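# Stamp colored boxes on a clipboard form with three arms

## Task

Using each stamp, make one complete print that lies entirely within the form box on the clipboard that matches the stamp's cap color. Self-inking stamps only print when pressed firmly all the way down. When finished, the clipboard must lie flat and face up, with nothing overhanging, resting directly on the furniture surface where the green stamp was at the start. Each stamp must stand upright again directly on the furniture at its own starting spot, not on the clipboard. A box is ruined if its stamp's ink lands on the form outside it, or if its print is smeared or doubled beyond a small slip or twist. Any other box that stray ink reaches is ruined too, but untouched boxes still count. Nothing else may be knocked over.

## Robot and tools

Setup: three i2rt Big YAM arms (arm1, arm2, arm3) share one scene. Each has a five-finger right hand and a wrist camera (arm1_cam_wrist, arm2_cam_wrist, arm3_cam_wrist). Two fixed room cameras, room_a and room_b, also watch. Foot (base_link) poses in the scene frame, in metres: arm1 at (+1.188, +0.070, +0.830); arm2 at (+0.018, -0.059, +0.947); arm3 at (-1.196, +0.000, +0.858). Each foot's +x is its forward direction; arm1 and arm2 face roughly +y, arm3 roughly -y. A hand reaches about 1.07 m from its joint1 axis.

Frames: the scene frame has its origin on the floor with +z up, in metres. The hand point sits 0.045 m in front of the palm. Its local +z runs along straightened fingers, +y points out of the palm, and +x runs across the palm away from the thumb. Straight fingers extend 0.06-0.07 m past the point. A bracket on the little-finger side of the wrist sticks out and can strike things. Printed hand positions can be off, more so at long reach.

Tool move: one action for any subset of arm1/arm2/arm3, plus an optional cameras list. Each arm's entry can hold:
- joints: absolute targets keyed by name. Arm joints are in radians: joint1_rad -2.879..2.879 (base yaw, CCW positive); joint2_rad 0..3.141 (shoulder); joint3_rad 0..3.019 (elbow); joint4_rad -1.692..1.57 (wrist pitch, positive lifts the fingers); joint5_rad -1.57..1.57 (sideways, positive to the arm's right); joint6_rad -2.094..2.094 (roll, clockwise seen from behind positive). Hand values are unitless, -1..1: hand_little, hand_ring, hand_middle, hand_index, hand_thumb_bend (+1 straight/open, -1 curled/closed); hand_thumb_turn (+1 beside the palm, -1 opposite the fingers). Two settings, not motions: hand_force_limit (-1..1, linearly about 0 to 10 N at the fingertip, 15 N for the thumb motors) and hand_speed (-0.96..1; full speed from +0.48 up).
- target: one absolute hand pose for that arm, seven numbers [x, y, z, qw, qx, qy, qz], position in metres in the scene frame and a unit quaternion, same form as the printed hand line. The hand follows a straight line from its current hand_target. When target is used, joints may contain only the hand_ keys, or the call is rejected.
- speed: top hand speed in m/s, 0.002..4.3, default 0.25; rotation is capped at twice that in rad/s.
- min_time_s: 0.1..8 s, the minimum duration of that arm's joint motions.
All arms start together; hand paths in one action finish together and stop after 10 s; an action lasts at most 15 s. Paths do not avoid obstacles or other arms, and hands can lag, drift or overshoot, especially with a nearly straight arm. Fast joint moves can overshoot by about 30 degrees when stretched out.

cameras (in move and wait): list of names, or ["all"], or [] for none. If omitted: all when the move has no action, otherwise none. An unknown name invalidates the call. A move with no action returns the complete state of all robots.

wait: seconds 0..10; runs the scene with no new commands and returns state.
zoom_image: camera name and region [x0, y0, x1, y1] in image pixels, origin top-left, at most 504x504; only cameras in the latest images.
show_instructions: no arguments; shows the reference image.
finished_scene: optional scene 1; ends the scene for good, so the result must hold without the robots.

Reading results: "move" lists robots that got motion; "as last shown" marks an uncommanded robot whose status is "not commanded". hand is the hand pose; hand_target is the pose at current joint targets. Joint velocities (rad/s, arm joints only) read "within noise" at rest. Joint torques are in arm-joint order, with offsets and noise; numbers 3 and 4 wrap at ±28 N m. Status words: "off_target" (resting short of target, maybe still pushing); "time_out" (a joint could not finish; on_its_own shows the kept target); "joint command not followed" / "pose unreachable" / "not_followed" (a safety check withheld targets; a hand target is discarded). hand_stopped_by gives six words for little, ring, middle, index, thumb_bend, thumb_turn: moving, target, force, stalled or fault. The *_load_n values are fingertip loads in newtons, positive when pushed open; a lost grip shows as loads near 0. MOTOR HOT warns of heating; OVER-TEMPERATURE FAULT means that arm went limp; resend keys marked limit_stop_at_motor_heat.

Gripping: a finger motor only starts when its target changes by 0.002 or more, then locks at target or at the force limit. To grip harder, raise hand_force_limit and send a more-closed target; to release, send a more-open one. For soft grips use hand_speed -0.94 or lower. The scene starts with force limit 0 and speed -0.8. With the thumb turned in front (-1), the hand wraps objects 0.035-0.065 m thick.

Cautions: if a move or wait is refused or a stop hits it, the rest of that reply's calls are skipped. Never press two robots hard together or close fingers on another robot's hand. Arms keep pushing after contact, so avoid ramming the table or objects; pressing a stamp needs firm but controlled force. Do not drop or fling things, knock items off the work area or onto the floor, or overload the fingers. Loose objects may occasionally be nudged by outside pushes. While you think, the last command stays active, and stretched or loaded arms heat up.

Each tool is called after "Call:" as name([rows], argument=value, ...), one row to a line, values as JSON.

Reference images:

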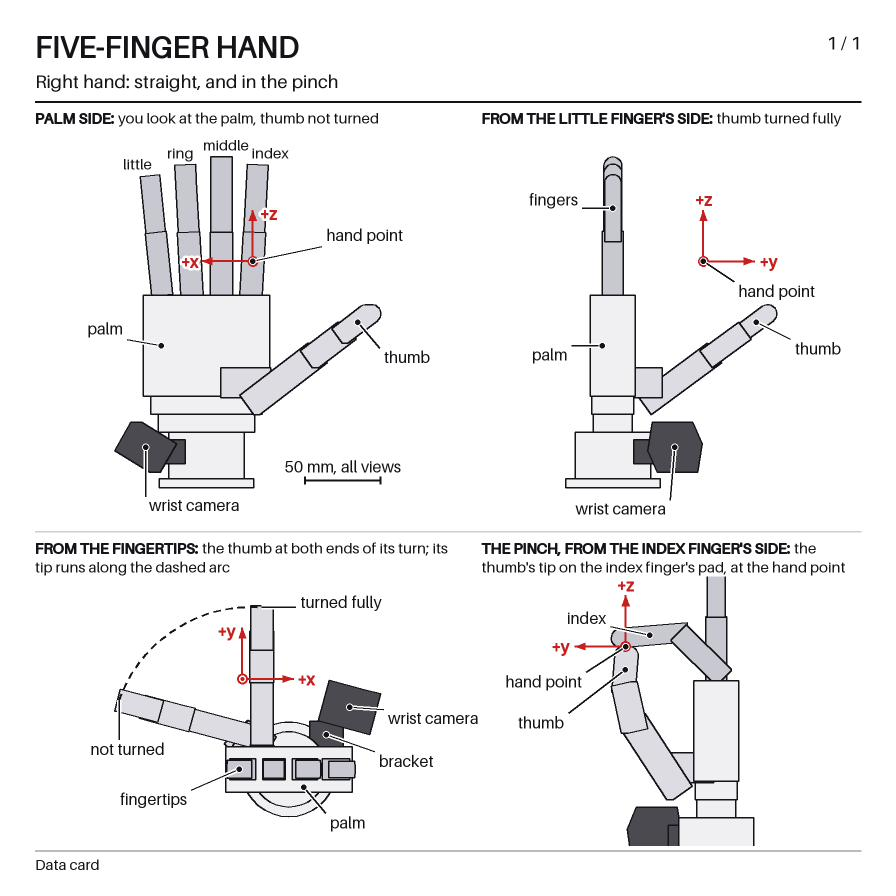

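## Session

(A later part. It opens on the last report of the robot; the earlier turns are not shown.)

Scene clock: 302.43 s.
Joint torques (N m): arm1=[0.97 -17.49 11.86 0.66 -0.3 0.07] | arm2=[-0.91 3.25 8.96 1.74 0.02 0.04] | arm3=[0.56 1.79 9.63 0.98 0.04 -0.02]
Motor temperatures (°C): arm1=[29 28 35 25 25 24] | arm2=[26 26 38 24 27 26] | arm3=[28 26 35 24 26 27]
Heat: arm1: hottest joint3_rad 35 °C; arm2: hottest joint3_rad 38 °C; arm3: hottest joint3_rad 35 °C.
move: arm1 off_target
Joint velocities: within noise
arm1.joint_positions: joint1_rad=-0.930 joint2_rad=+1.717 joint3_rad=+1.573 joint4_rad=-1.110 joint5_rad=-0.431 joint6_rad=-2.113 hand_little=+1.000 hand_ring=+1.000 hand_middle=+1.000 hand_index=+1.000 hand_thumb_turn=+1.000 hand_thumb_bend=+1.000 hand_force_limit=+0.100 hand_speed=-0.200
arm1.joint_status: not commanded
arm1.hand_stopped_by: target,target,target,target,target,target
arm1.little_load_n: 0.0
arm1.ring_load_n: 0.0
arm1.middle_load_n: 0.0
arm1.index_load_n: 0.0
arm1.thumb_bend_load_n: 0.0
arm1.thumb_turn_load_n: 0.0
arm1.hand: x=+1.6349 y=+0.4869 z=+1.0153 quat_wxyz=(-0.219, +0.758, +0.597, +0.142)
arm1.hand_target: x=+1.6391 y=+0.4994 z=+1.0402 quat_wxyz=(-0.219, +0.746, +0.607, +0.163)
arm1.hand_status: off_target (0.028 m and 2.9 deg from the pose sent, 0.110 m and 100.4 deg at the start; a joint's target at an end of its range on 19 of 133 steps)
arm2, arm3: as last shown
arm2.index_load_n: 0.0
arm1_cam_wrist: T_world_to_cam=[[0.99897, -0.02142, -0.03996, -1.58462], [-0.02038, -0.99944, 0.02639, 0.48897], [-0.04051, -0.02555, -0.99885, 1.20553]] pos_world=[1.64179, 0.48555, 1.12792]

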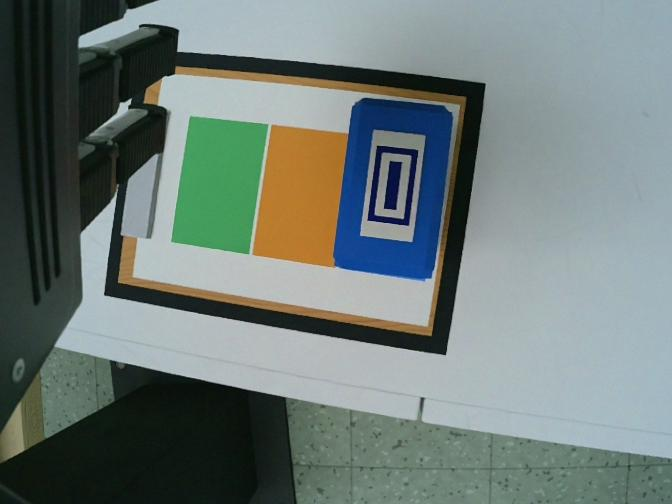

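Call:
move(arm1={"target":[1.656,0.496,0.98,-0.315,0.658,0.498,0.469],"speed":0.25,"joints":{"hand_thumb_turn":-1.0}})

Call:
move(arm1={"joints":{"joint1_rad":-0.970,"joint2_rad":1.70,"joint3_rad":0.826,"joint4_rad":0.39,"joint5_rad":-0.526,"joint6_rad":-1.84},"min_time_s":1.5}, cameras=["arm1_cam_wrist"])

Scene clock: 305.97 s.
Joint torques (N m): arm1=[-0.85 -12.34 6.89 2.7 -0.13 0.25] | arm2=[-0.5 3.14 8.94 1.77 0 0.04] | arm3=[0.56 1.73 9.63 0.96 0.04 -0.02]
Motor temperatures (°C): arm1=[29 28 35 25 25 24] | arm2=[26 26 38 24 27 26] | arm3=[28 26 35 24 26 27]
Heat: arm1: hottest joint3_rad 35 °C; arm2: hottest joint3_rad 38 °C; arm3: hottest joint3_rad 35 °C.
move: arm1 off_target
Joint velocities: within noise
arm1.joint_positions: joint1_rad=-0.961 joint2_rad=+1.561 joint3_rad=+0.910 joint4_rad=+0.211 joint5_rad=-0.530 joint6_rad=-1.856 hand_little=+1.000 hand_ring=+1.000 hand_middle=+1.000 hand_index=+1.000 hand_thumb_turn=-1.000 hand_thumb_bend=+1.000 hand_force_limit=+0.100 hand_speed=-0.200
arm1.joint_status: all done
arm1.hand_stopped_by: target,target,target,target,target,target
arm1.little_load_n: 0.0
arm1.ring_load_n: 0.0
arm1.middle_load_n: 0.0
arm1.index_load_n: 0.0
arm1.thumb_bend_load_n: 0.0
arm1.thumb_turn_load_n: 0.0
arm1.hand: x=+1.6505 y=+0.5014 z=+0.9876 quat_wxyz=(-0.316, +0.652, +0.506, +0.469)
arm1.hand_target: x=+1.6558 y=+0.4960 z=+0.9802 quat_wxyz=(-0.315, +0.658, +0.498, +0.469)
arm1.hand_status: off_target (0.011 m and 1.2 deg from the pose sent, 0.042 m and 42.5 deg at the start)
arm2.joint_positions: joint1_rad=+0.324 joint2_rad=+0.620 joint3_rad=+1.386 joint4_rad=-1.524 joint5_rad=-0.089 joint6_rad=-1.582 hand_little=+1.000 hand_ring=+1.000 hand_middle=+1.000 hand_index=+1.000 hand_thumb_turn=+1.000 hand_thumb_bend=+1.000 hand_force_limit=+0.000 hand_speed=-0.800
arm2.joint_status: not commanded
arm2.hand_stopped_by: target,target,target,target,target,target
arm2.little_load_n: 0.0
arm2.ring_load_n: 0.0
arm2.middle_load_n: 0.0
arm2.index_load_n: 0.0
arm2.thumb_bend_load_n: 0.5
arm2.thumb_turn_load_n: 0.5
arm2.hand: x=-0.0104 y=+0.1512 z=+1.4070 quat_wxyz=(-0.348, +0.506, +0.766, +0.190)
arm2.hand_target: x=-0.0104 y=+0.1515 z=+1.4181 quat_wxyz=(-0.358, +0.502, +0.762, +0.197)
arm2.hand_status: not commanded
arm3.joint_positions: joint1_rad=-0.880 joint2_rad=+0.621 joint3_rad=+1.361 joint4_rad=-1.625 joint5_rad=+0.146 joint6_rad=-1.401 hand_little=+1.000 hand_ring=+1.000 hand_middle=+1.000 hand_index=+1.000 hand_thumb_turn=+1.000 hand_thumb_bend=+1.000 hand_force_limit=+0.000 hand_speed=-0.800
arm3.joint_status: not commanded
arm3.hand_stopped_by: target,target,target,target,target,target
arm3.little_load_n: 0.0
arm3.ring_load_n: 0.0
arm3.middle_load_n: 0.0
arm3.index_load_n: 0.0
arm3.thumb_bend_load_n: 0.0
arm3.thumb_turn_load_n: 0.0
arm3.hand: x=-1.3774 y=-0.0426 z=+1.2961 quat_wxyz=(+0.334, +0.215, -0.915, +0.077)
arm3.hand_target: x=-1.3774 y=-0.0426 z=+1.3031 quat_wxyz=(+0.342, +0.214, -0.912, +0.081)
arm3.hand_status: not commanded
pictures: none

Scene clock: 308.00 s.
Joint torques (N m): arm1=[-0.91 -12.57 5.93 2.81 -0.12 0.24] | arm2=[-0.73 2.96 8.99 1.7 -0.03 0.02] | arm3=[0.56 1.79 9.63 0.99 0.04 -0.02]
Motor temperatures (°C): arm1=[29 28 35 25 25 24] | arm2=[26 26 38 24 27 26] | arm3=[28 26 35 24 26 27]
Heat: arm1: hottest joint3_rad 35 °C; arm2: hottest joint3_rad 38 °C; arm3: hottest joint3_rad 35 °C.
move: arm1 done
Joint velocities: within noise
arm1.joint_positions: joint1_rad=-0.961 joint2_rad=+1.682 joint3_rad=+0.831 joint4_rad=+0.371 joint5_rad=-0.529 joint6_rad=-1.851 hand_little=+1.000 hand_ring=+1.000 hand_middle=+1.000 hand_index=+1.000 hand_thumb_turn=-1.000 hand_thumb_bend=+1.000 hand_force_limit=+0.100 hand_speed=-0.200
arm1.joint_status: all done
arm1.hand_stopped_by: target,target,target,target,target,target
arm1.little_load_n: 0.0
arm1.ring_load_n: 0.0
arm1.middle_load_n: 0.0
arm1.index_load_n: 0.0
arm1.thumb_bend_load_n: 0.0
arm1.thumb_turn_load_n: 0.0
arm1.hand: x=+1.6426 y=+0.4939 z=+0.9120 quat_wxyz=(-0.316, +0.664, +0.505, +0.452)
arm1.hand_target: x=+1.6459 y=+0.4889 z=+0.9022 quat_wxyz=(-0.315, +0.671, +0.498, +0.450)
arm1.hand_status: not commanded
arm2, arm3: as last shown
arm2.thumb_bend_load_n: 0.0
arm2.thumb_turn_load_n: 0.0
arm1_cam_wrist: T_world_to_cam=[[0.94557, -0.22277, 0.23723, -1.66187], [-0.05582, -0.8292, -0.55616, 1.00421], [0.3206, 0.51265, -0.79649, 0.05935]] pos_world=[1.60844, 0.43205, 1.00002]

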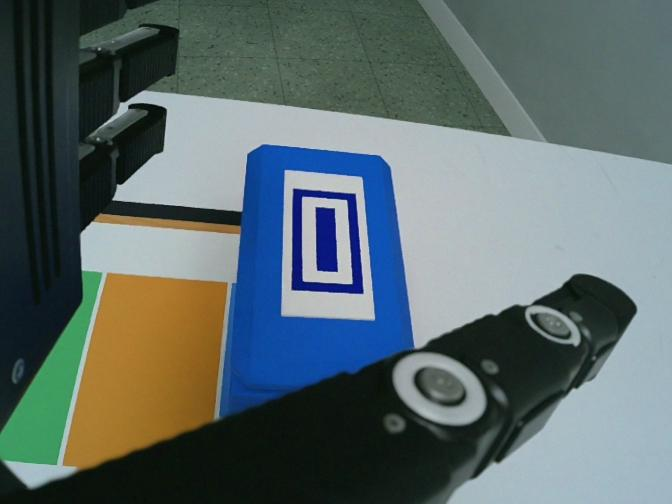

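Call:
move(arm1={"joints":{"joint1_rad":-0.996,"joint5_rad":-0.523,"joint6_rad":-1.83},"min_time_s":1.0})

Call:
move(arm1={"joints":{"joint2_rad":1.86,"joint3_rad":0.822,"joint4_rad":0.59},"min_time_s":2.0}, cameras=["arm1_cam_wrist"])

Scene clock: 310.23 s.
Joint torques (N m): arm1=[-1.08 -12.16 5.9 2.71 -0.14 0.22] | arm2=[-0.85 3.19 8.91 1.78 0.02 0.07] | arm3=[0.56 1.79 9.63 0.98 0.04 -0.02]
Motor temperatures (°C): arm1=[29 28 35 25 25 24] | arm2=[26 26 38 24 27 26] | arm3=[28 26 35 24 26 27]
Heat: arm1: hottest joint3_rad 35 °C; arm2: hottest joint3_rad 38 °C; arm3: hottest joint3_rad 35 °C.
move: arm1 done
Joint velocities: within noise
arm1.joint_positions: joint1_rad=-0.983 joint2_rad=+1.682 joint3_rad=+0.831 joint4_rad=+0.371 joint5_rad=-0.525 joint6_rad=-1.841 hand_little=+1.000 hand_ring=+1.000 hand_middle=+1.000 hand_index=+1.000 hand_thumb_turn=-1.000 hand_thumb_bend=+1.000 hand_force_limit=+0.100 hand_speed=-0.200
arm1.joint_status: all done
arm1.hand_stopped_by: target,target,target,target,target,target
arm1.little_load_n: 0.0
arm1.ring_load_n: 0.0
arm1.middle_load_n: 0.0
arm1.index_load_n: 0.0
arm1.thumb_bend_load_n: 0.0
arm1.thumb_turn_load_n: 0.5
arm1.hand: x=+1.6519 y=+0.4833 z=+0.9115 quat_wxyz=(-0.312, +0.672, +0.494, +0.455)
arm1.hand_target: x=+1.6568 y=+0.4763 z=+0.9018 quat_wxyz=(-0.311, +0.680, +0.485, +0.453)
arm1.hand_status: not commanded
arm2, arm3: as last shown
arm3.little_load_n: 0.5
pictures: none

Scene clock: 312.67 s.
Joint torques (N m): arm1=[-1.14 -13.27 4.88 2.8 -0.13 0.24] | arm2=[-0.67 3.14 9.16 1.81 0 0.04] | arm3=[0.56 1.79 9.63 0.98 0.04 -0.02]
Motor temperatures (°C): arm1=[29 28 35 25 25 24] | arm2=[26 26 38 24 27 26] | arm3=[28 26 35 24 26 27]
Heat: arm1: hottest joint3_rad 35 °C; arm2: hottest joint3_rad 38 °C; arm3: hottest joint3_rad 35 °C.
move: arm1 done
Joint velocities: within noise
arm1.joint_positions: joint1_rad=-0.983 joint2_rad=+1.840 joint3_rad=+0.827 joint4_rad=+0.571 joint5_rad=-0.525 joint6_rad=-1.841 hand_little=+1.000 hand_ring=+1.000 hand_middle=+1.000 hand_index=+1.000 hand_thumb_turn=-1.000 hand_thumb_bend=+1.000 hand_force_limit=+0.100 hand_speed=-0.200
arm1.joint_status: all done
arm1.hand_stopped_by: target,target,target,target,target,target
arm1.little_load_n: 0.0
arm1.ring_load_n: 0.0
arm1.middle_load_n: 0.0
arm1.index_load_n: 0.0
arm1.thumb_bend_load_n: 0.0
arm1.thumb_turn_load_n: 0.0
arm1.hand: x=+1.6623 y=+0.4909 z=+0.8617 quat_wxyz=(-0.313, +0.662, +0.493, +0.470)
arm1.hand_target: x=+1.6662 y=+0.4829 z=+0.8512 quat_wxyz=(-0.311, +0.670, +0.485, +0.468)
arm1.hand_status: not commanded
arm2, arm3: as last shown
arm3.little_load_n: 0.0
arm1_cam_wrist: T_world_to_cam=[[0.9336, -0.25548, 0.25124, -1.64541], [-0.0668, -0.81297, -0.57847, 1.00441], [0.35204, 0.52327, -0.77605, -0.06054]] pos_world=[1.62456, 0.42786, 0.94744]

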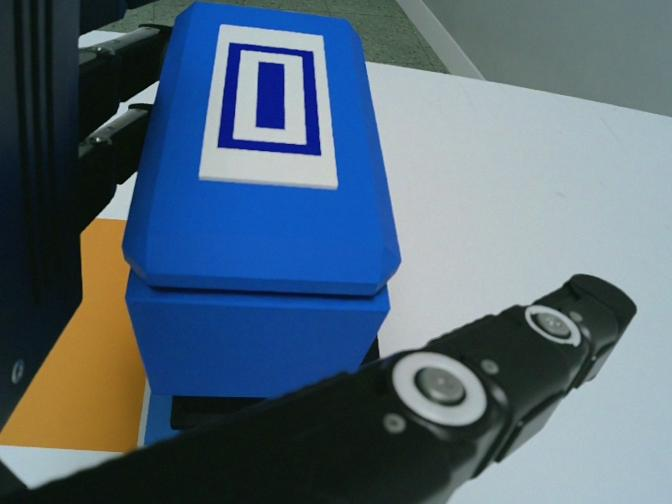

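Call:
move(arm1={"joints":{"joint2_rad":1.93,"joint3_rad":0.82,"joint4_rad":0.668},"min_time_s":1.5}, cameras=["arm1_cam_wrist"])

Scene clock: 314.93 s.
Joint torques (N m): arm1=[-0.97 -13.86 4.29 2.78 -0.12 0.24] | arm2=[-0.44 2.43 8.99 1.72 -0.02 0.05] | arm3=[0.56 1.79 9.63 0.99 0.04 -0.02]
Motor temperatures (°C): arm1=[29 28 35 25 25 24] | arm2=[26 26 38 24 27 26] | arm3=[28 26 35 24 26 27]
Heat: arm1: hottest joint3_rad 35 °C; arm2: hottest joint3_rad 38 °C; arm3: hottest joint3_rad 35 °C.
move: arm1 done
Joint velocities: within noise
arm1.joint_positions: joint1_rad=-0.983 joint2_rad=+1.909 joint3_rad=+0.827 joint4_rad=+0.649 joint5_rad=-0.525 joint6_rad=-1.841 hand_little=+1.000 hand_ring=+1.000 hand_middle=+1.000 hand_index=+1.000 hand_thumb_turn=-1.000 hand_thumb_bend=+1.000 hand_force_limit=+0.100 hand_speed=-0.200
arm1.joint_status: all done
arm1.hand_stopped_by: target,target,target,target,target,target
arm1.little_load_n: 0.0
arm1.ring_load_n: 0.0
arm1.middle_load_n: 0.0
arm1.index_load_n: 0.0
arm1.thumb_bend_load_n: 0.0
arm1.thumb_turn_load_n: 0.0
arm1.hand: x=+1.6642 y=+0.4921 z=+0.8389 quat_wxyz=(-0.313, +0.659, +0.493, +0.474)
arm1.hand_target: x=+1.6668 y=+0.4831 z=+0.8268 quat_wxyz=(-0.311, +0.668, +0.485, +0.471)
arm1.hand_status: not commanded
arm2, arm3: as last shown
arm1_cam_wrist: T_world_to_cam=[[0.93171, -0.25688, 0.25675, -1.64198], [-0.06236, -0.80958, -0.58369, 0.98764], [0.3578, 0.52782, -0.77031, -0.09622]] pos_world=[1.62587, 0.42857, 0.92394]

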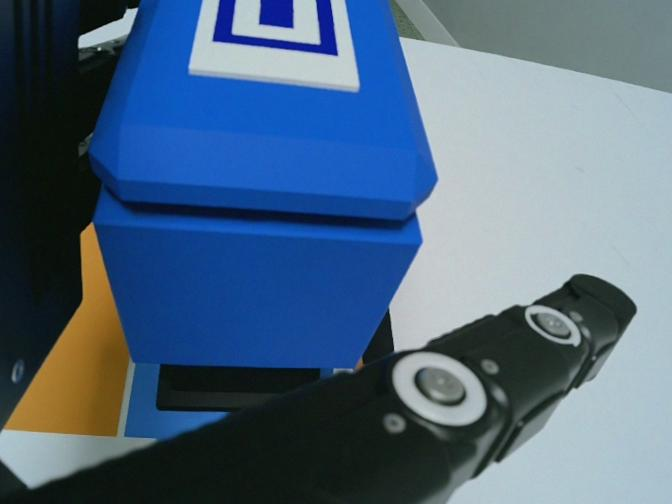

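Call:
move(arm1={"joints":{"joint1_rad":-1.008},"min_time_s":1.0})

Call:
move(arm1={"joints":{"hand_thumb_bend":0.15,"hand_speed":-0.87,"hand_force_limit":0.1}}, cameras=["arm1_cam_wrist"])

Scene clock: 317.00 s.
Joint torques (N m): arm1=[-1.49 -13.45 4.26 2.85 -0.13 0.23] | arm2=[-0.97 3.08 8.88 1.66 0.03 0.04] | arm3=[0.56 1.79 9.63 0.98 0.04 -0.02]
Motor temperatures (°C): arm1=[29 28 35 25 25 24] | arm2=[26 26 38 24 27 26] | arm3=[28 26 35 24 26 27]
Heat: arm1: hottest joint3_rad 35 °C; arm2: hottest joint3_rad 38 °C; arm3: hottest joint3_rad 35 °C.
move: arm1 done
Joint velocities: within noise
arm1.joint_positions: joint1_rad=-0.991 joint2_rad=+1.909 joint3_rad=+0.827 joint4_rad=+0.649 joint5_rad=-0.525 joint6_rad=-1.841 hand_little=+1.000 hand_ring=+1.000 hand_middle=+1.000 hand_index=+1.000 hand_thumb_turn=-1.000 hand_thumb_bend=+1.000 hand_force_limit=+0.100 hand_speed=-0.200
arm1.joint_status: all done
arm1.hand_stopped_by: target,target,target,target,target,target
arm1.little_load_n: 0.0
arm1.ring_load_n: 0.0
arm1.middle_load_n: 0.0
arm1.index_load_n: 0.0
arm1.thumb_bend_load_n: 0.0
arm1.thumb_turn_load_n: 0.5
arm1.hand: x=+1.6674 y=+0.4885 z=+0.8389 quat_wxyz=(-0.311, +0.661, +0.490, +0.475)
arm1.hand_target: x=+1.6718 y=+0.4772 z=+0.8269 quat_wxyz=(-0.308, +0.671, +0.480, +0.473)
arm1.hand_status: not commanded
arm2, arm3: as last shown
arm2.thumb_turn_load_n: 0.5
pictures: none

Scene clock: 321.53 s.
Joint torques (N m): arm1=[-1.2 -13.74 4.37 2.74 -0.14 0.24] | arm2=[-1.26 3.25 9.03 1.69 0 0.04] | arm3=[0.56 1.79 9.63 0.98 0.04 -0.02]
Motor temperatures (°C): arm1=[29 28 34 25 25 24] | arm2=[26 26 38 24 27 26] | arm3=[28 26 35 24 26 27]
Heat: arm1: hottest joint3_rad 34 °C; arm2: hottest joint3_rad 38 °C; arm3: hottest joint3_rad 35 °C.
move: arm1 off_target
Joint velocities: within noise
arm1.joint_positions: joint1_rad=-0.994 joint2_rad=+1.909 joint3_rad=+0.827 joint4_rad=+0.652 joint5_rad=-0.525 joint6_rad=-1.841 hand_little=+1.000 hand_ring=+1.000 hand_middle=+1.000 hand_index=+1.000 hand_thumb_turn=-1.000 hand_thumb_bend=+0.230 hand_force_limit=+0.100 hand_speed=-0.870
arm1.joint_status: hand_thumb_bend off_target (ended at +0.230, target +0.150); the others done
arm1.hand_stopped_by: target,target,target,target,force,target
arm1.little_load_n: 0.0
arm1.ring_load_n: 0.0
arm1.middle_load_n: 0.0
arm1.index_load_n: 0.0
arm1.thumb_bend_load_n: 8.5
arm1.thumb_turn_load_n: 3.5
arm1.hand: x=+1.6691 y=+0.4870 z=+0.8396 quat_wxyz=(-0.310, +0.661, +0.489, +0.477)
arm1.hand_target: x=+1.6718 y=+0.4773 z=+0.8269 quat_wxyz=(-0.309, +0.671, +0.481, +0.473)
arm1.hand_status: not commanded
arm2, arm3: as last shown
arm2.thumb_turn_load_n: 0.0
arm1_cam_wrist: T_world_to_cam=[[0.92816, -0.26797, 0.25829, -1.638], [-0.07036, -0.8078, -0.58524, 0.99801], [0.36547, 0.52502, -0.76863, -0.1076]] pos_world=[1.62987, 0.42375, 0.92445]

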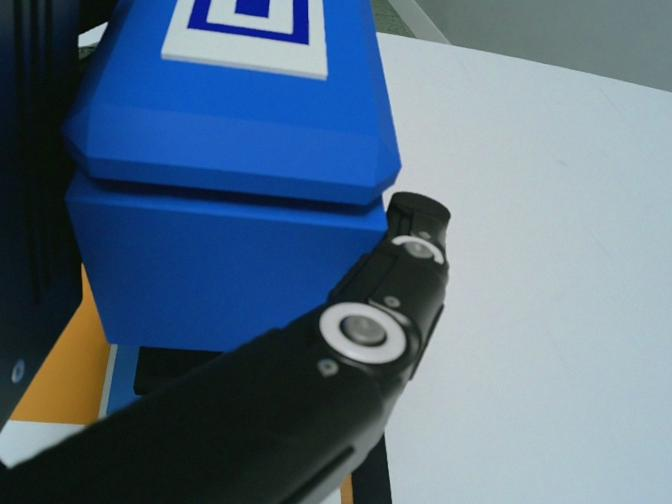

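Call:
move(arm1={"joints":{"joint2_rad":1.62,"joint3_rad":0.83,"joint4_rad":0.34},"min_time_s":2.5}, cameras=["arm1_cam_wrist","room_b"])

Call:
zoom_image(camera="room_b", region=[440, 270, 560, 390])

Scene clock: 325.23 s.
Joint torques (N m): arm1=[-1.26 -16.32 7.08 1.95 -0.26 0.19] | arm2=[-0.62 3.02 8.87 1.74 -0.02 0.05] | arm3=[0.5 1.79 9.63 0.99 0.04 -0.02]
Motor temperatures (°C): arm1=[29 28 34 25 25 24] | arm2=[26 26 39 24 27 26] | arm3=[28 26 35 24 26 27]
Heat: arm1: hottest joint3_rad 34 °C; arm2: hottest joint3_rad 39 °C; arm3: hottest joint3_rad 35 °C.
move: arm1 done
Joint velocities: within noise
arm1.joint_positions: joint1_rad=-0.997 joint2_rad=+1.648 joint3_rad=+0.823 joint4_rad=+0.341 joint5_rad=-0.523 joint6_rad=-1.837 hand_little=+1.000 hand_ring=+1.000 hand_middle=+1.000 hand_index=+1.000 hand_thumb_turn=-1.000 hand_thumb_bend=+0.230 hand_force_limit=+0.100 hand_speed=-0.870
arm1.joint_status: all done
arm1.hand_stopped_by: target,target,target,target,force,target
arm1.little_load_n: 0.0
arm1.ring_load_n: 0.0
arm1.middle_load_n: 0.0
arm1.index_load_n: 0.0
arm1.thumb_bend_load_n: 7.5
arm1.thumb_turn_load_n: 5.5
arm1.hand: x=+1.6528 y=+0.4728 z=+0.9199 quat_wxyz=(-0.309, +0.679, +0.487, +0.454)
arm1.hand_target: x=+1.6600 y=+0.4698 z=+0.9400 quat_wxyz=(-0.308, +0.673, +0.481, +0.469)
arm1.hand_status: not commanded
arm2, arm3: as last shown
arm1_cam_wrist: T_world_to_cam=[[0.93753, -0.26646, 0.22368, -1.63181], [-0.10235, -0.82574, -0.55469, 1.06562], [0.3325, 0.49715, -0.80143, 0.0654]] pos_world=[1.6172, 0.41259, 1.0085]

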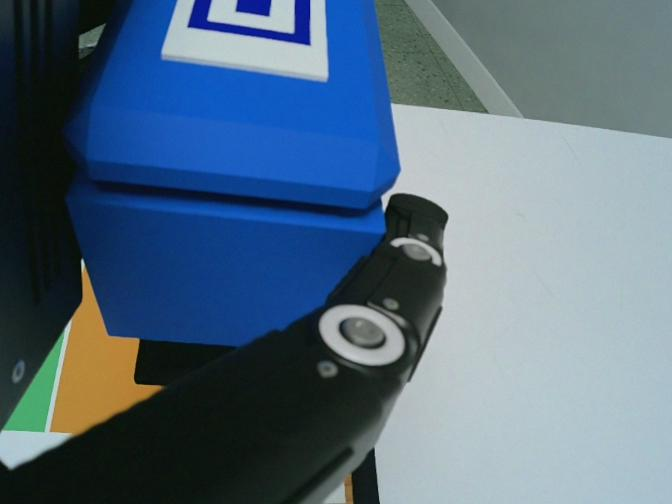

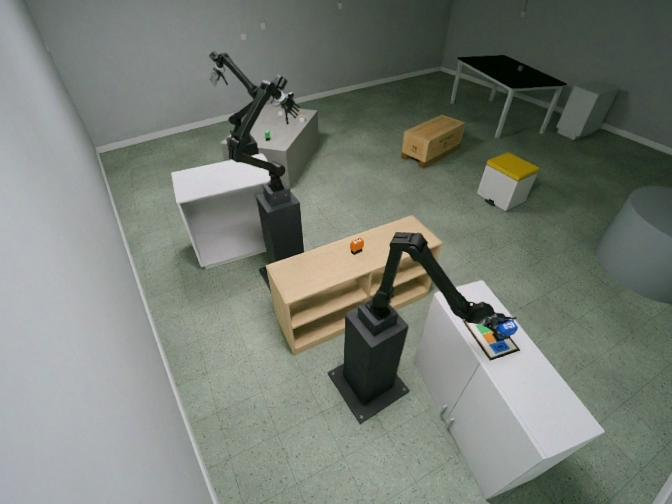

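Scaled by 4.200 from the camera's image (finer frame: 960x720).

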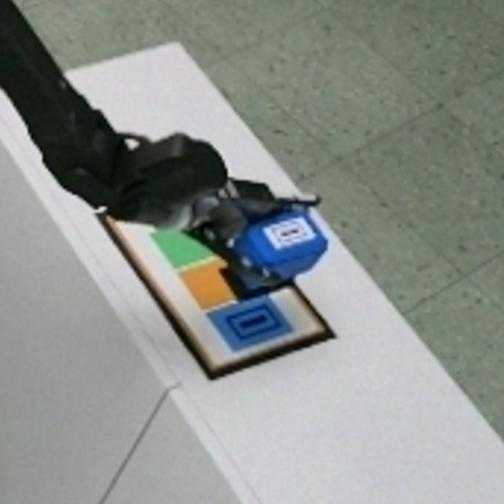

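Call:
move(arm1={"target":[1.655,0.48,0.96,-0.308,0.673,0.481,0.469],"speed":0.2})

Call:
move(arm1={"target":[1.307,0.5576,0.94,-0.3434,0.6302,0.5217,0.4616],"speed":0.2}, cameras=["arm1_cam_wrist"])

Scene clock: 327.60 s.
Joint torques (N m): arm1=[0.97 -15.62 9.07 1.99 -0.19 0.22] | arm2=[-0.79 3.02 9.07 1.84 0.02 0.01] | arm3=[0.56 1.79 9.65 0.99 0.04 -0.02]
Motor temperatures (°C): arm1=[29 28 35 25 25 24] | arm2=[26 26 39 24 27 26] | arm3=[28 26 35 24 26 27]
Heat: arm1: hottest joint3_rad 35 °C; arm2: hottest joint3_rad 39 °C; arm3: hottest joint3_rad 35 °C.
move: arm1 off_target
Joint velocities: within noise
arm1.joint_positions: joint1_rad=-0.997 joint2_rad=+1.609 joint3_rad=+0.823 joint4_rad=+0.286 joint5_rad=-0.503 joint6_rad=-1.826 hand_little=+1.000 hand_ring=+1.000 hand_middle=+1.000 hand_index=+1.000 hand_thumb_turn=-1.000 hand_thumb_bend=+0.230 hand_force_limit=+0.100 hand_speed=-0.870
arm1.joint_status: not commanded
arm1.hand_stopped_by: target,target,target,target,force,target
arm1.little_load_n: 0.0
arm1.ring_load_n: 0.0
arm1.middle_load_n: 0.0
arm1.index_load_n: 0.0
arm1.thumb_bend_load_n: 7.5
arm1.thumb_turn_load_n: 5.0
arm1.hand: x=+1.6503 y=+0.4661 z=+0.9291 quat_wxyz=(-0.303, +0.690, +0.480, +0.449)
arm1.hand_target: x=+1.6542 y=+0.4794 z=+0.9601 quat_wxyz=(-0.308, +0.673, +0.481, +0.469)
arm1.hand_status: off_target (0.034 m and 3.1 deg from the pose sent, 0.041 m and 1.9 deg at the start)
arm2.joint_positions: joint1_rad=+0.324 joint2_rad=+0.620 joint3_rad=+1.386 joint4_rad=-1.524 joint5_rad=-0.089 joint6_rad=-1.582 hand_little=+1.000 hand_ring=+1.000 hand_middle=+1.000 hand_index=+1.000 hand_thumb_turn=+1.000 hand_thumb_bend=+1.000 hand_force_limit=+0.000 hand_speed=-0.800
arm2.joint_status: not commanded
arm2.hand_stopped_by: target,target,target,target,target,target
arm2.little_load_n: 0.0
arm2.ring_load_n: 0.0
arm2.middle_load_n: 0.0
arm2.index_load_n: 0.0
arm2.thumb_bend_load_n: 0.0
arm2.thumb_turn_load_n: 0.0
arm2.hand: x=-0.0104 y=+0.1512 z=+1.4070 quat_wxyz=(-0.348, +0.506, +0.766, +0.190)
arm2.hand_target: x=-0.0104 y=+0.1515 z=+1.4181 quat_wxyz=(-0.358, +0.502, +0.762, +0.197)
arm2.hand_status: not commanded
arm3.joint_positions: joint1_rad=-0.880 joint2_rad=+0.621 joint3_rad=+1.361 joint4_rad=-1.625 joint5_rad=+0.146 joint6_rad=-1.401 hand_little=+1.000 hand_ring=+1.000 hand_middle=+1.000 hand_index=+1.000 hand_thumb_turn=+1.000 hand_thumb_bend=+1.000 hand_force_limit=+0.000 hand_speed=-0.800
arm3.joint_status: not commanded
arm3.hand_stopped_by: target,target,target,target,target,target
arm3.little_load_n: 0.0
arm3.ring_load_n: 0.0
arm3.middle_load_n: 0.0
arm3.index_load_n: 0.0
arm3.thumb_bend_load_n: 0.0
arm3.thumb_turn_load_n: 0.0
arm3.hand: x=-1.3774 y=-0.0426 z=+1.2961 quat_wxyz=(+0.334, +0.215, -0.915, +0.077)
arm3.hand_target: x=-1.3774 y=-0.0426 z=+1.3031 quat_wxyz=(+0.342, +0.214, -0.912, +0.081)
arm3.hand_status: not commanded
pictures: none

Scene clock: 330.13 s.
Joint torques (N m): arm1=[0.5 -9.7 6.84 3.4 0.2 0.19] | arm2=[-0.67 2.78 9.05 1.74 -0.01 0.03] | arm3=[0.56 1.79 9.63 0.98 0.04 -0.02]
Motor temperatures (°C): arm1=[29 28 35 25 25 24] | arm2=[26 26 39 24 27 26] | arm3=[28 26 35 24 26 27]
Heat: arm1: hottest joint3_rad 35 °C; arm2: hottest joint3_rad 39 °C; arm3: hottest joint3_rad 35 °C.
move: arm1 off_target
Joint velocities: within noise
arm1.joint_positions: joint1_rad=-0.147 joint2_rad=+1.386 joint3_rad=+0.513 joint4_rad=+0.469 joint5_rad=+0.157 joint6_rad=-1.553 hand_little=+1.000 hand_ring=+1.000 hand_middle=+1.000 hand_index=+1.000 hand_thumb_turn=-1.000 hand_thumb_bend=+0.230 hand_force_limit=+0.100 hand_speed=-0.870
arm1.joint_status: not commanded
arm1.hand_stopped_by: target,target,target,target,force,target
arm1.little_load_n: 0.0
arm1.ring_load_n: 0.0
arm1.middle_load_n: 0.0
arm1.index_load_n: 0.0
arm1.thumb_bend_load_n: 7.5
arm1.thumb_turn_load_n: 5.0
arm1.hand: x=+1.3111 y=+0.5499 z=+0.9254 quat_wxyz=(-0.327, +0.639, +0.531, +0.450)
arm1.hand_target: x=+1.3071 y=+0.5573 z=+0.9399 quat_wxyz=(-0.343, +0.630, +0.522, +0.461)
arm1.hand_status: off_target (0.017 m and 2.8 deg from the pose sent, 0.356 m and 9.6 deg at the start)
arm2, arm3: as last shown
arm2.thumb_turn_load_n: -0.5
arm1_cam_wrist: T_world_to_cam=[[0.95273, -0.15603, 0.26069, -1.40699], [0.0173, -0.82879, -0.5593, 0.9464], [0.30332, 0.53737, -0.78691, 0.14773]] pos_world=[1.2793, 0.48545, 1.01235]

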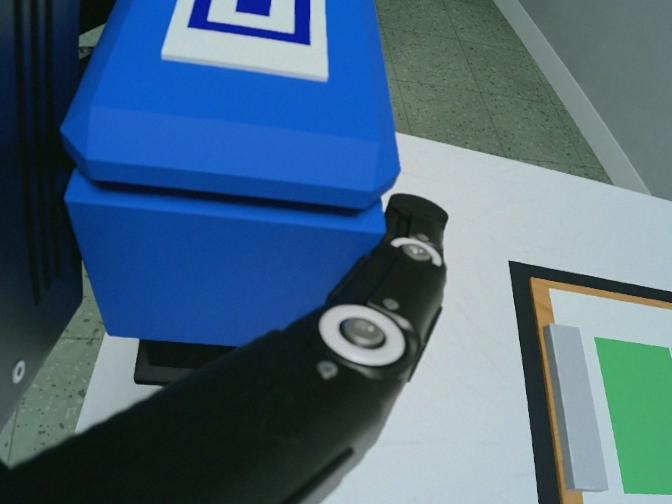

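Call:
move(arm1={"joints":{"joint2_rad":1.745,"joint3_rad":0.475,"joint4_rad":0.905},"min_time_s":2.5}, cameras=["arm1_cam_wrist"])

Scene clock: 334.23 s.
Joint torques (N m): arm1=[0.62 -10.05 3.47 3.37 0.21 0.19] | arm2=[-0.85 2.78 9.01 1.7 0.01 0.02] | arm3=[0.56 1.79 9.63 0.98 0.04 -0.02]
Motor temperatures (°C): arm1=[29 28 34 25 25 24] | arm2=[26 26 39 24 27 26] | arm3=[28 26 35 24 26 27]
Heat: arm1: hottest joint3_rad 34 °C; arm2: hottest joint3_rad 39 °C; arm3: hottest joint3_rad 35 °C.
move: arm1 done
Joint velocities: within noise
arm1.joint_positions: joint1_rad=-0.147 joint2_rad=+1.736 joint3_rad=+0.475 joint4_rad=+0.875 joint5_rad=+0.157 joint6_rad=-1.552 hand_little=+1.000 hand_ring=+1.000 hand_middle=+1.000 hand_index=+1.000 hand_thumb_turn=-1.000 hand_thumb_bend=+0.230 hand_force_limit=+0.100 hand_speed=-0.870
arm1.joint_status: all done
arm1.hand_stopped_by: target,target,target,target,force,target
arm1.little_load_n: 0.0
arm1.ring_load_n: 0.0
arm1.middle_load_n: 0.0
arm1.index_load_n: 0.0
arm1.thumb_bend_load_n: 7.5
arm1.thumb_turn_load_n: 5.0
arm1.hand: x=+1.3131 y=+0.5556 z=+0.8359 quat_wxyz=(-0.332, +0.636, +0.527, +0.455)
arm1.hand_target: x=+1.3089 y=+0.5587 z=+0.8379 quat_wxyz=(-0.341, +0.632, +0.523, +0.459)
arm1.hand_status: not commanded
arm2, arm3: as last shown
arm2.thumb_turn_load_n: 0.0
arm1_cam_wrist: T_world_to_cam=[[0.9524, -0.16101, 0.25887, -1.37997], [0.01777, -0.81839, -0.57439, 0.90728], [0.30434, 0.55164, -0.77657, 0.05573]] pos_world=[1.2812, 0.48957, 0.92165]

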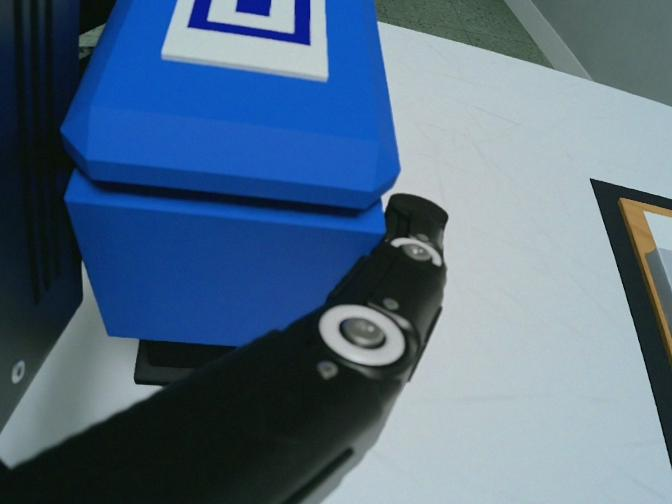

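Call:
move(arm1={"joints":{"joint2_rad":1.775,"joint3_rad":0.47,"joint4_rad":0.945},"min_time_s":1.5}, cameras=["arm1_cam_wrist"])

Scene clock: 336.57 s.
Joint torques (N m): arm1=[0.67 -10.05 3.25 3.21 0.18 0.17] | arm2=[-0.73 2.84 8.95 1.68 -0.02 0.05] | arm3=[0.56 1.79 9.63 0.98 0.04 -0.02]
Motor temperatures (°C): arm1=[29 28 34 25 25 24] | arm2=[26 26 39 24 27 26] | arm3=[28 26 35 24 26 27]
Heat: arm1: hottest joint3_rad 34 °C; arm2: hottest joint3_rad 39 °C; arm3: hottest joint3_rad 35 °C.
move: arm1 done
Joint velocities: within noise
arm1.joint_positions: joint1_rad=-0.147 joint2_rad=+1.760 joint3_rad=+0.473 joint4_rad=+0.919 joint5_rad=+0.157 joint6_rad=-1.552 hand_little=+1.000 hand_ring=+1.000 hand_middle=+1.000 hand_index=+1.000 hand_thumb_turn=-1.000 hand_thumb_bend=+0.230 hand_force_limit=+0.100 hand_speed=-0.870
arm1.joint_status: all done
arm1.hand_stopped_by: target,target,target,target,force,target
arm1.little_load_n: 0.0
arm1.ring_load_n: 0.0
arm1.middle_load_n: 0.0
arm1.index_load_n: 0.0
arm1.thumb_bend_load_n: 7.5
arm1.thumb_turn_load_n: 4.5
arm1.hand: x=+1.3132 y=+0.5567 z=+0.8337 quat_wxyz=(-0.337, +0.633, +0.524, +0.460)
arm1.hand_target: x=+1.3088 y=+0.5574 z=+0.8312 quat_wxyz=(-0.342, +0.631, +0.522, +0.460)
arm1.hand_status: not commanded
arm2, arm3: as last shown
arm1_cam_wrist: T_world_to_cam=[[0.95212, -0.16523, 0.25723, -1.37525], [0.01878, -0.80818, -0.58864, 0.91188], [0.30515, 0.56529, -0.76638, 0.0363]] pos_world=[1.2812, 0.4892, 0.91834]

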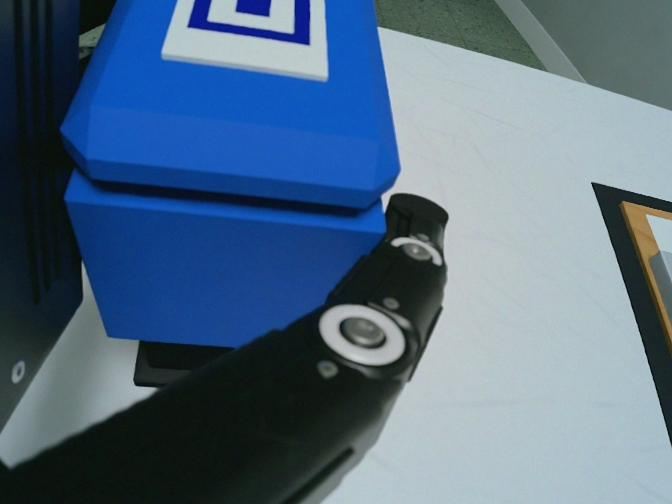

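Call:
move(arm1={"joints":{"joint2_rad":1.80,"joint3_rad":0.468,"joint4_rad":0.962},"min_time_s":1.5}, cameras=["arm1_cam_wrist"])

Scene clock: 338.70 s.
Joint torques (N m): arm1=[0.67 -9.23 2.99 2.77 0.17 0.2] | arm2=[-0.79 2.67 8.91 1.83 -0.02 0.01] | arm3=[0.56 1.79 9.63 0.98 0.04 -0.02]
Motor temperatures (°C): arm1=[29 28 34 25 25 24] | arm2=[26 26 39 24 27 26] | arm3=[28 26 35 24 26 27]
Heat: arm1: hottest joint3_rad 34 °C; arm2: hottest joint3_rad 39 °C; arm3: hottest joint3_rad 35 °C.
move: arm1 done
Joint velocities: within noise
arm1.joint_positions: joint1_rad=-0.147 joint2_rad=+1.774 joint3_rad=+0.472 joint4_rad=+0.947 joint5_rad=+0.158 joint6_rad=-1.552 hand_little=+1.000 hand_ring=+1.000 hand_middle=+1.000 hand_index=+1.000 hand_thumb_turn=-1.000 hand_thumb_bend=+0.230 hand_force_limit=+0.100 hand_speed=-0.870
arm1.joint_status: all done
arm1.hand_stopped_by: target,target,target,target,force,target
arm1.little_load_n: 0.0
arm1.ring_load_n: 0.0
arm1.middle_load_n: 0.0
arm1.index_load_n: 0.0
arm1.thumb_bend_load_n: 8.0
arm1.thumb_turn_load_n: 4.0
arm1.hand: x=+1.3134 y=+0.5579 z=+0.8331 quat_wxyz=(-0.341, +0.630, +0.521, +0.464)
arm1.hand_target: x=+1.3089 y=+0.5550 z=+0.8228 quat_wxyz=(-0.339, +0.633, +0.524, +0.458)
arm1.hand_status: not commanded
arm2, arm3: as last shown
arm1_cam_wrist: T_world_to_cam=[[0.95173, -0.16904, 0.25621, -1.37164], [0.01908, -0.8005, -0.59902, 0.91647], [0.30635, 0.575, -0.75863, 0.02166]] pos_world=[1.2813, 0.48932, 0.91684]

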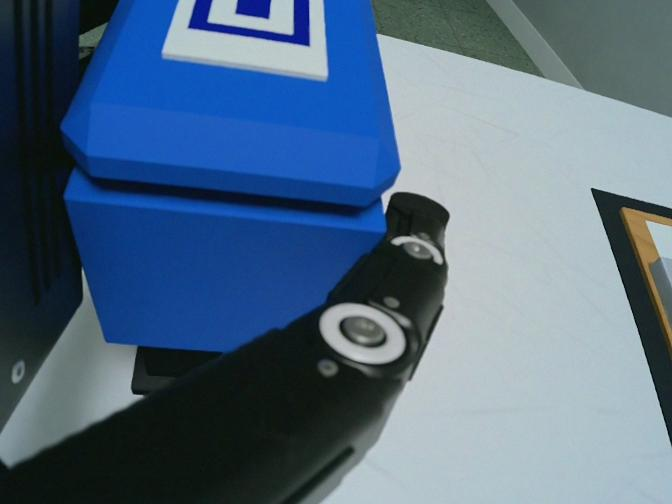

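Call:
move(arm1={"joints":{"joint2_rad":1.780,"joint3_rad":0.471,"joint4_rad":0.95},"min_time_s":1.0})

Call:
move(arm1={"joints":{"hand_thumb_bend":1.0,"hand_speed":-0.85}}, cameras=["arm1_cam_wrist"])

Scene clock: 340.63 s.
Joint torques (N m): arm1=[0.85 -10.75 3.12 2.37 0.17 0.19] | arm2=[-1.03 2.2 9.01 1.7 0.04 0.06] | arm3=[0.5 1.79 9.63 0.99 0.04 -0.02]
Motor temperatures (°C): arm1=[29 28 34 25 25 24] | arm2=[26 26 39 24 27 26] | arm3=[28 26 35 24 26 27]
Heat: arm1: hottest joint3_rad 34 °C; arm2: hottest joint3_rad 39 °C; arm3: hottest joint3_rad 35 °C.
move: arm1 done
Joint velocities: within noise
arm1.joint_positions: joint1_rad=-0.147 joint2_rad=+1.774 joint3_rad=+0.472 joint4_rad=+0.947 joint5_rad=+0.158 joint6_rad=-1.552 hand_little=+1.000 hand_ring=+1.000 hand_middle=+1.000 hand_index=+1.000 hand_thumb_turn=-1.000 hand_thumb_bend=+0.230 hand_force_limit=+0.100 hand_speed=-0.870
arm1.joint_status: all done
arm1.hand_stopped_by: target,target,target,target,force,target
arm1.little_load_n: 0.0
arm1.ring_load_n: 0.0
arm1.middle_load_n: 0.0
arm1.index_load_n: 0.0
arm1.thumb_bend_load_n: 8.0
arm1.thumb_turn_load_n: 4.0
arm1.hand: x=+1.3134 y=+0.5579 z=+0.8331 quat_wxyz=(-0.341, +0.630, +0.521, +0.464)
arm1.hand_target: x=+1.3089 y=+0.5577 z=+0.8303 quat_wxyz=(-0.343, +0.631, +0.522, +0.461)
arm1.hand_status: not commanded
arm2, arm3: as last shown
arm3.little_load_n: 0.5
pictures: none

Scene clock: 344.70 s.
Joint torques (N m): arm1=[0.91 -10.7 3.18 2.33 0.16 0.18] | arm2=[-0.56 3.08 8.99 1.63 -0.01 0.04] | arm3=[0.5 1.79 9.63 0.99 0.04 -0.02]
Motor temperatures (°C): arm1=[29 28 33 25 25 24] | arm2=[26 26 39 24 27 26] | arm3=[28 26 35 24 26 27]
Heat: arm1: hottest joint3_rad 33 °C; arm2: hottest joint3_rad 39 °C; arm3: hottest joint3_rad 35 °C.
move: arm1 done
Joint velocities: within noise
arm1.joint_positions: joint1_rad=-0.147 joint2_rad=+1.774 joint3_rad=+0.472 joint4_rad=+0.947 joint5_rad=+0.158 joint6_rad=-1.552 hand_little=+1.000 hand_ring=+1.000 hand_middle=+1.000 hand_index=+1.000 hand_thumb_turn=-1.000 hand_thumb_bend=+1.000 hand_force_limit=+0.100 hand_speed=-0.850
arm1.joint_status: all done
arm1.hand_stopped_by: target,target,target,target,target,target
arm1.little_load_n: 0.0
arm1.ring_load_n: 0.0
arm1.middle_load_n: 0.0
arm1.index_load_n: 0.0
arm1.thumb_bend_load_n: 0.0
arm1.thumb_turn_load_n: 0.5
arm1.hand: x=+1.3133 y=+0.5580 z=+0.8331 quat_wxyz=(-0.341, +0.630, +0.521, +0.464)
arm1.hand_target: x=+1.3088 y=+0.5577 z=+0.8303 quat_wxyz=(-0.343, +0.631, +0.522, +0.461)
arm1.hand_status: not commanded
arm2, arm3: as last shown
arm3.little_load_n: 0.0
arm1_cam_wrist: T_world_to_cam=[[0.95178, -0.16869, 0.25623, -1.37168], [0.01938, -0.8005, -0.59901, 0.91602], [0.30616, 0.5751, -0.75864, 0.02185]] pos_world=[1.2811, 0.48932, 0.91674]

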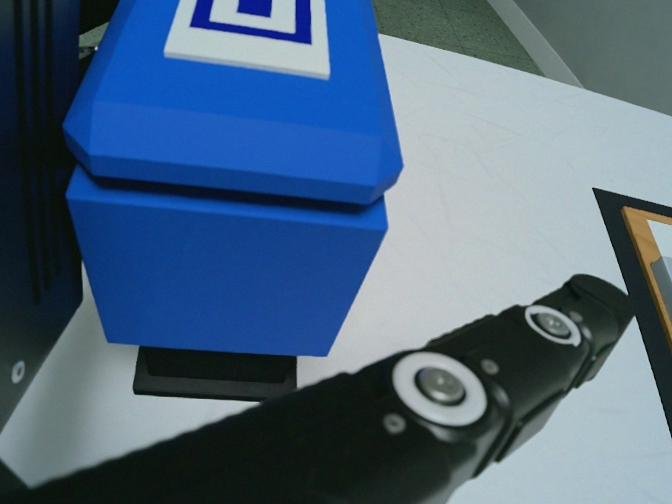

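Call:
move(arm1={"joints":{"joint1_rad":-0.117},"min_time_s":1.0})

Call:
move(arm1={"target":[1.303,0.558,0.95,-0.343,0.631,0.522,0.461],"speed":0.15})

Call:
move(arm1={"target":[1.608,0.572,1.02,0,0.9962,-0.0871,0],"speed":0.25,"joints":{"hand_thumb_turn":1.0,"hand_speed":-0.2}}, cameras=["arm1_cam_wrist","room_b"])

Scene clock: 351.67 s.
Joint torques (N m): arm1=[0.79 -10.34 3.23 2.33 0.17 0.19] | arm2=[-1.03 3.31 8.96 1.66 0 0.06] | arm3=[0.56 1.79 9.63 0.99 0.04 -0.02]
Motor temperatures (°C): arm1=[29 27 33 25 25 24] | arm2=[26 26 39 24 27 26] | arm3=[28 26 35 24 26 27]
Heat: arm1: hottest joint3_rad 33 °C; arm2: hottest joint3_rad 39 °C; arm3: hottest joint3_rad 35 °C.
move: arm1 done
Joint velocities: within noise
arm1.joint_positions: joint1_rad=-0.131 joint2_rad=+1.774 joint3_rad=+0.472 joint4_rad=+0.947 joint5_rad=+0.158 joint6_rad=-1.552 hand_little=+1.000 hand_ring=+1.000 hand_middle=+1.000 hand_index=+1.000 hand_thumb_turn=-1.000 hand_thumb_bend=+1.000 hand_force_limit=+0.100 hand_speed=-0.850
arm1.joint_status: all done
arm1.hand_stopped_by: target,target,target,target,target,target
arm1.little_load_n: 0.0
arm1.ring_load_n: 0.0
arm1.middle_load_n: 0.0
arm1.index_load_n: 0.0
arm1.thumb_bend_load_n: 0.0
arm1.thumb_turn_load_n: 0.0
arm1.hand: x=+1.3052 y=+0.5600 z=+0.8330 quat_wxyz=(-0.345, +0.626, +0.526, +0.461)
arm1.hand_target: x=+1.2989 y=+0.5601 z=+0.8302 quat_wxyz=(-0.347, +0.625, +0.529, +0.457)
arm1.hand_status: not commanded
arm2, arm3: as last shown
pictures: none

Scene clock: 353.30 s.
Joint torques (N m): arm1=[0.03 -9.29 9.11 1.8 0.17 0.25] | arm2=[-0.38 3.02 8.9 1.84 0.02 0.03] | arm3=[0.56 1.73 9.63 0.99 0.04 -0.02]
Motor temperatures (°C): arm1=[29 27 33 25 25 24] | arm2=[26 26 39 24 27 26] | arm3=[28 26 35 24 26 27]
Heat: arm1: hottest joint3_rad 33 °C; arm2: hottest joint3_rad 39 °C; arm3: hottest joint3_rad 35 °C.
move: arm1 off_target
Joint velocities: within noise
arm1.joint_positions: joint1_rad=-0.131 joint2_rad=+1.353 joint3_rad=+0.496 joint4_rad=+0.462 joint5_rad=+0.169 joint6_rad=-1.552 hand_little=+1.000 hand_ring=+1.000 hand_middle=+1.000 hand_index=+1.000 hand_thumb_turn=-1.000 hand_thumb_bend=+1.000 hand_force_limit=+0.100 hand_speed=-0.850
arm1.joint_status: not commanded
arm1.hand_stopped_by: target,target,target,target,target,target
arm1.little_load_n: 0.0
arm1.ring_load_n: 0.0
arm1.middle_load_n: 0.0
arm1.index_load_n: 0.0
arm1.thumb_bend_load_n: 0.0
arm1.thumb_turn_load_n: 0.5
arm1.hand: x=+1.3048 y=+0.5440 z=+0.9315 quat_wxyz=(-0.329, +0.635, +0.532, +0.453)
arm1.hand_target: x=+1.3030 y=+0.5572 z=+0.9502 quat_wxyz=(-0.343, +0.631, +0.522, +0.461)
arm1.hand_status: off_target (0.023 m and 2.2 deg from the pose sent, 0.117 m and 0.8 deg at the start)
arm2.joint_positions: joint1_rad=+0.324 joint2_rad=+0.620 joint3_rad=+1.386 joint4_rad=-1.524 joint5_rad=-0.089 joint6_rad=-1.582 hand_little=+1.000 hand_ring=+1.000 hand_middle=+1.000 hand_index=+1.000 hand_thumb_turn=+1.000 hand_thumb_bend=+1.000 hand_force_limit=+0.000 hand_speed=-0.800
arm2.joint_status: not commanded
arm2.hand_stopped_by: target,target,target,target,target,target
arm2.little_load_n: 0.0
arm2.ring_load_n: 0.0
arm2.middle_load_n: 0.0
arm2.index_load_n: 0.0
arm2.thumb_bend_load_n: 0.0
arm2.thumb_turn_load_n: 0.0
arm2.hand: x=-0.0104 y=+0.1512 z=+1.4070 quat_wxyz=(-0.348, +0.506, +0.766, +0.190)
arm2.hand_target: x=-0.0104 y=+0.1515 z=+1.4181 quat_wxyz=(-0.358, +0.502, +0.762, +0.197)
arm2.hand_status: not commanded
arm3.joint_positions: joint1_rad=-0.880 joint2_rad=+0.621 joint3_rad=+1.361 joint4_rad=-1.625 joint5_rad=+0.146 joint6_rad=-1.401 hand_little=+1.000 hand_ring=+1.000 hand_middle=+1.000 hand_index=+1.000 hand_thumb_turn=+1.000 hand_thumb_bend=+1.000 hand_force_limit=+0.000 hand_speed=-0.800
arm3.joint_status: not commanded
arm3.hand_stopped_by: target,target,target,target,target,target
arm3.little_load_n: 0.0
arm3.ring_load_n: 0.0
arm3.middle_load_n: 0.0
arm3.index_load_n: 0.0
arm3.thumb_bend_load_n: 0.0
arm3.thumb_turn_load_n: 0.0
arm3.hand: x=-1.3774 y=-0.0426 z=+1.2961 quat_wxyz=(+0.334, +0.215, -0.915, +0.077)
arm3.hand_target: x=-1.3774 y=-0.0426 z=+1.3031 quat_wxyz=(+0.342, +0.214, -0.912, +0.081)
arm3.hand_status: not commanded
pictures: none

Scene clock: 358.13 s.
Joint torques (N m): arm1=[-0.26 -22.89 11.23 0.32 -0.09 0.26] | arm2=[-0.85 2.84 9.05 1.73 0.03 0.02] | arm3=[0.5 1.79 9.65 0.98 0.04 -0.02]
Motor temperatures (°C): arm1=[29 28 34 25 25 24] | arm2=[25 26 39 24 27 26] | arm3=[28 26 35 24 26 27]
Heat: arm1: hottest joint3_rad 34 °C; arm2: hottest joint3_rad 39 °C; arm3: hottest joint3_rad 35 °C.
move: arm1 off_target
Joint velocities: within noise
arm1.joint_positions: joint1_rad=-0.767 joint2_rad=+2.266 joint3_rad=+2.469 joint4_rad=-1.677 joint5_rad=-0.009 joint6_rad=-0.534 hand_little=+1.000 hand_ring=+1.000 hand_middle=+1.000 hand_index=+1.000 hand_thumb_turn=+1.000 hand_thumb_bend=+1.000 hand_force_limit=+0.100 hand_speed=-0.200
arm1.joint_status: all done
arm1.hand_stopped_by: target,target,target,target,target,target
arm1.little_load_n: 0.0
arm1.ring_load_n: 0.0
arm1.middle_load_n: 0.0
arm1.index_load_n: 0.0
arm1.thumb_bend_load_n: 0.0
arm1.thumb_turn_load_n: 0.0
arm1.hand: x=+1.6014 y=+0.5677 z=+1.0192 quat_wxyz=(-0.044, +0.995, -0.078, +0.033)
arm1.hand_target: x=+1.6075 y=+0.5713 z=+1.0194 quat_wxyz=(-0.049, +0.995, -0.086, +0.035)
arm1.hand_status: off_target (0.008 m and 6.4 deg from the pose sent, 0.317 m and 108.2 deg at the start; a joint's target at an end of its range on 33 of 145 steps)
arm2, arm3: as last shown
arm2.index_load_n: 0.5
arm1_cam_wrist: T_world_to_cam=[[0.05554, -0.99687, -0.0563, 0.5319], [-0.88599, -0.07521, 0.45757, 0.99094], [-0.46037, 0.02446, -0.88739, 1.74051]] pos_world=[1.64969, 0.56218, 1.12104]

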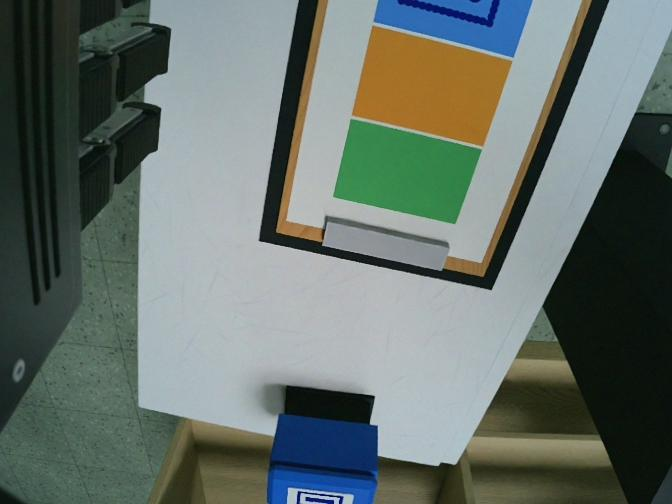

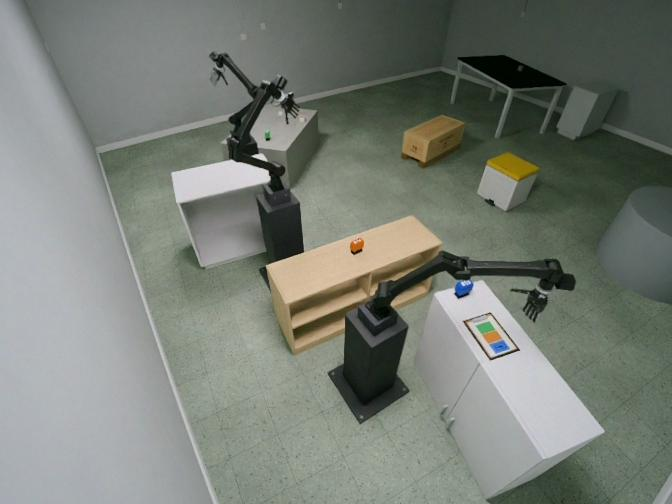

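Call:
move(arm1={"target":[1.5615,0.58,0.90,0,0.9962,-0.0871,0],"speed":0.2}, cameras=["arm1_cam_wrist","room_b"])

Call:
zoom_image(camera="room_b", region=[420, 240, 560, 380])

Scene clock: 361.40 s.
Joint torques (N m): arm1=[0.26 -23.06 7.35 0.87 -0.13 0.29] | arm2=[-0.67 3.31 8.96 1.84 0.02 0.05] | arm3=[0.5 1.79 9.65 0.99 0.04 -0.02]
Motor temperatures (°C): arm1=[29 28 34 25 25 24] | arm2=[25 26 39 24 27 26] | arm3=[28 26 35 24 26 27]
Heat: arm1: hottest joint3_rad 34 °C; arm2: hottest joint3_rad 39 °C; arm3: hottest joint3_rad 35 °C.
move: arm1 off_target
Joint velocities: within noise
arm1.joint_positions: joint1_rad=-0.717 joint2_rad=+2.272 joint3_rad=+2.195 joint4_rad=-1.491 joint5_rad=-0.010 joint6_rad=-0.474 hand_little=+1.000 hand_ring=+1.000 hand_middle=+1.000 hand_index=+1.000 hand_thumb_turn=+1.000 hand_thumb_bend=+1.000 hand_force_limit=+0.100 hand_speed=-0.200
arm1.joint_status: not commanded
arm1.hand_stopped_by: target,target,target,target,target,target
arm1.little_load_n: 0.0
arm1.ring_load_n: 0.5
arm1.middle_load_n: 0.0
arm1.index_load_n: 0.0
arm1.thumb_bend_load_n: -0.5
arm1.thumb_turn_load_n: 0.0
arm1.hand: x=+1.5637 y=+0.5769 z=+0.9156 quat_wxyz=(-0.006, +0.996, -0.083, +0.005)
arm1.hand_target: x=+1.5612 y=+0.5797 z=+0.9001 quat_wxyz=(+0.000, +0.996, -0.087, +0.000)
arm1.hand_status: off_target (0.016 m and 1.0 deg from the pose sent, 0.126 m and 6.4 deg at the start)
arm2, arm3: as last shown
arm2.index_load_n: 0.0
arm1_cam_wrist: T_world_to_cam=[[0.04367, -0.99898, 0.01165, 0.49497], [-0.85641, -0.03142, 0.51534, 0.88119], [-0.51445, -0.03248, -0.85691, 1.72048]] pos_world=[1.61814, 0.57805, 1.01441]

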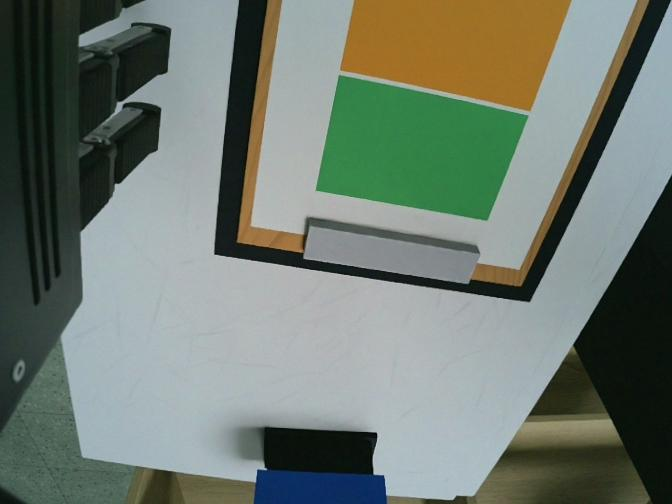

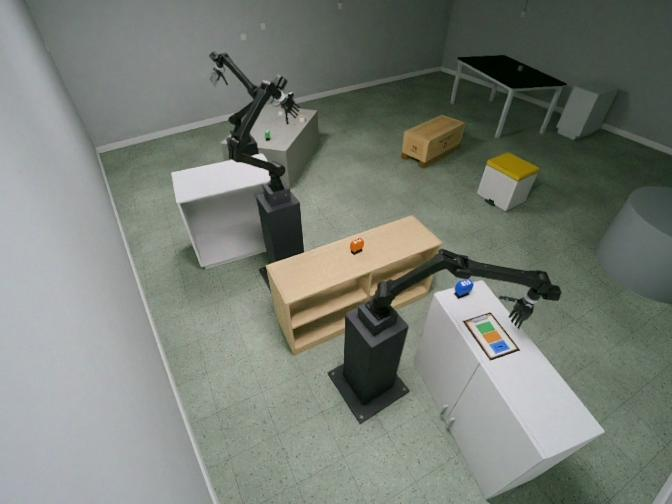

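Scaled by 3.600 from the camera's image (finer frame: 960x720).

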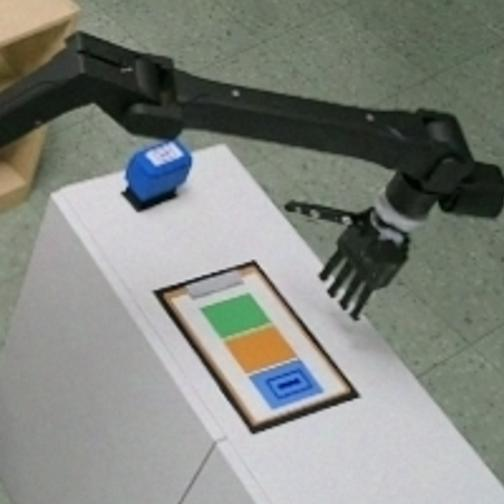

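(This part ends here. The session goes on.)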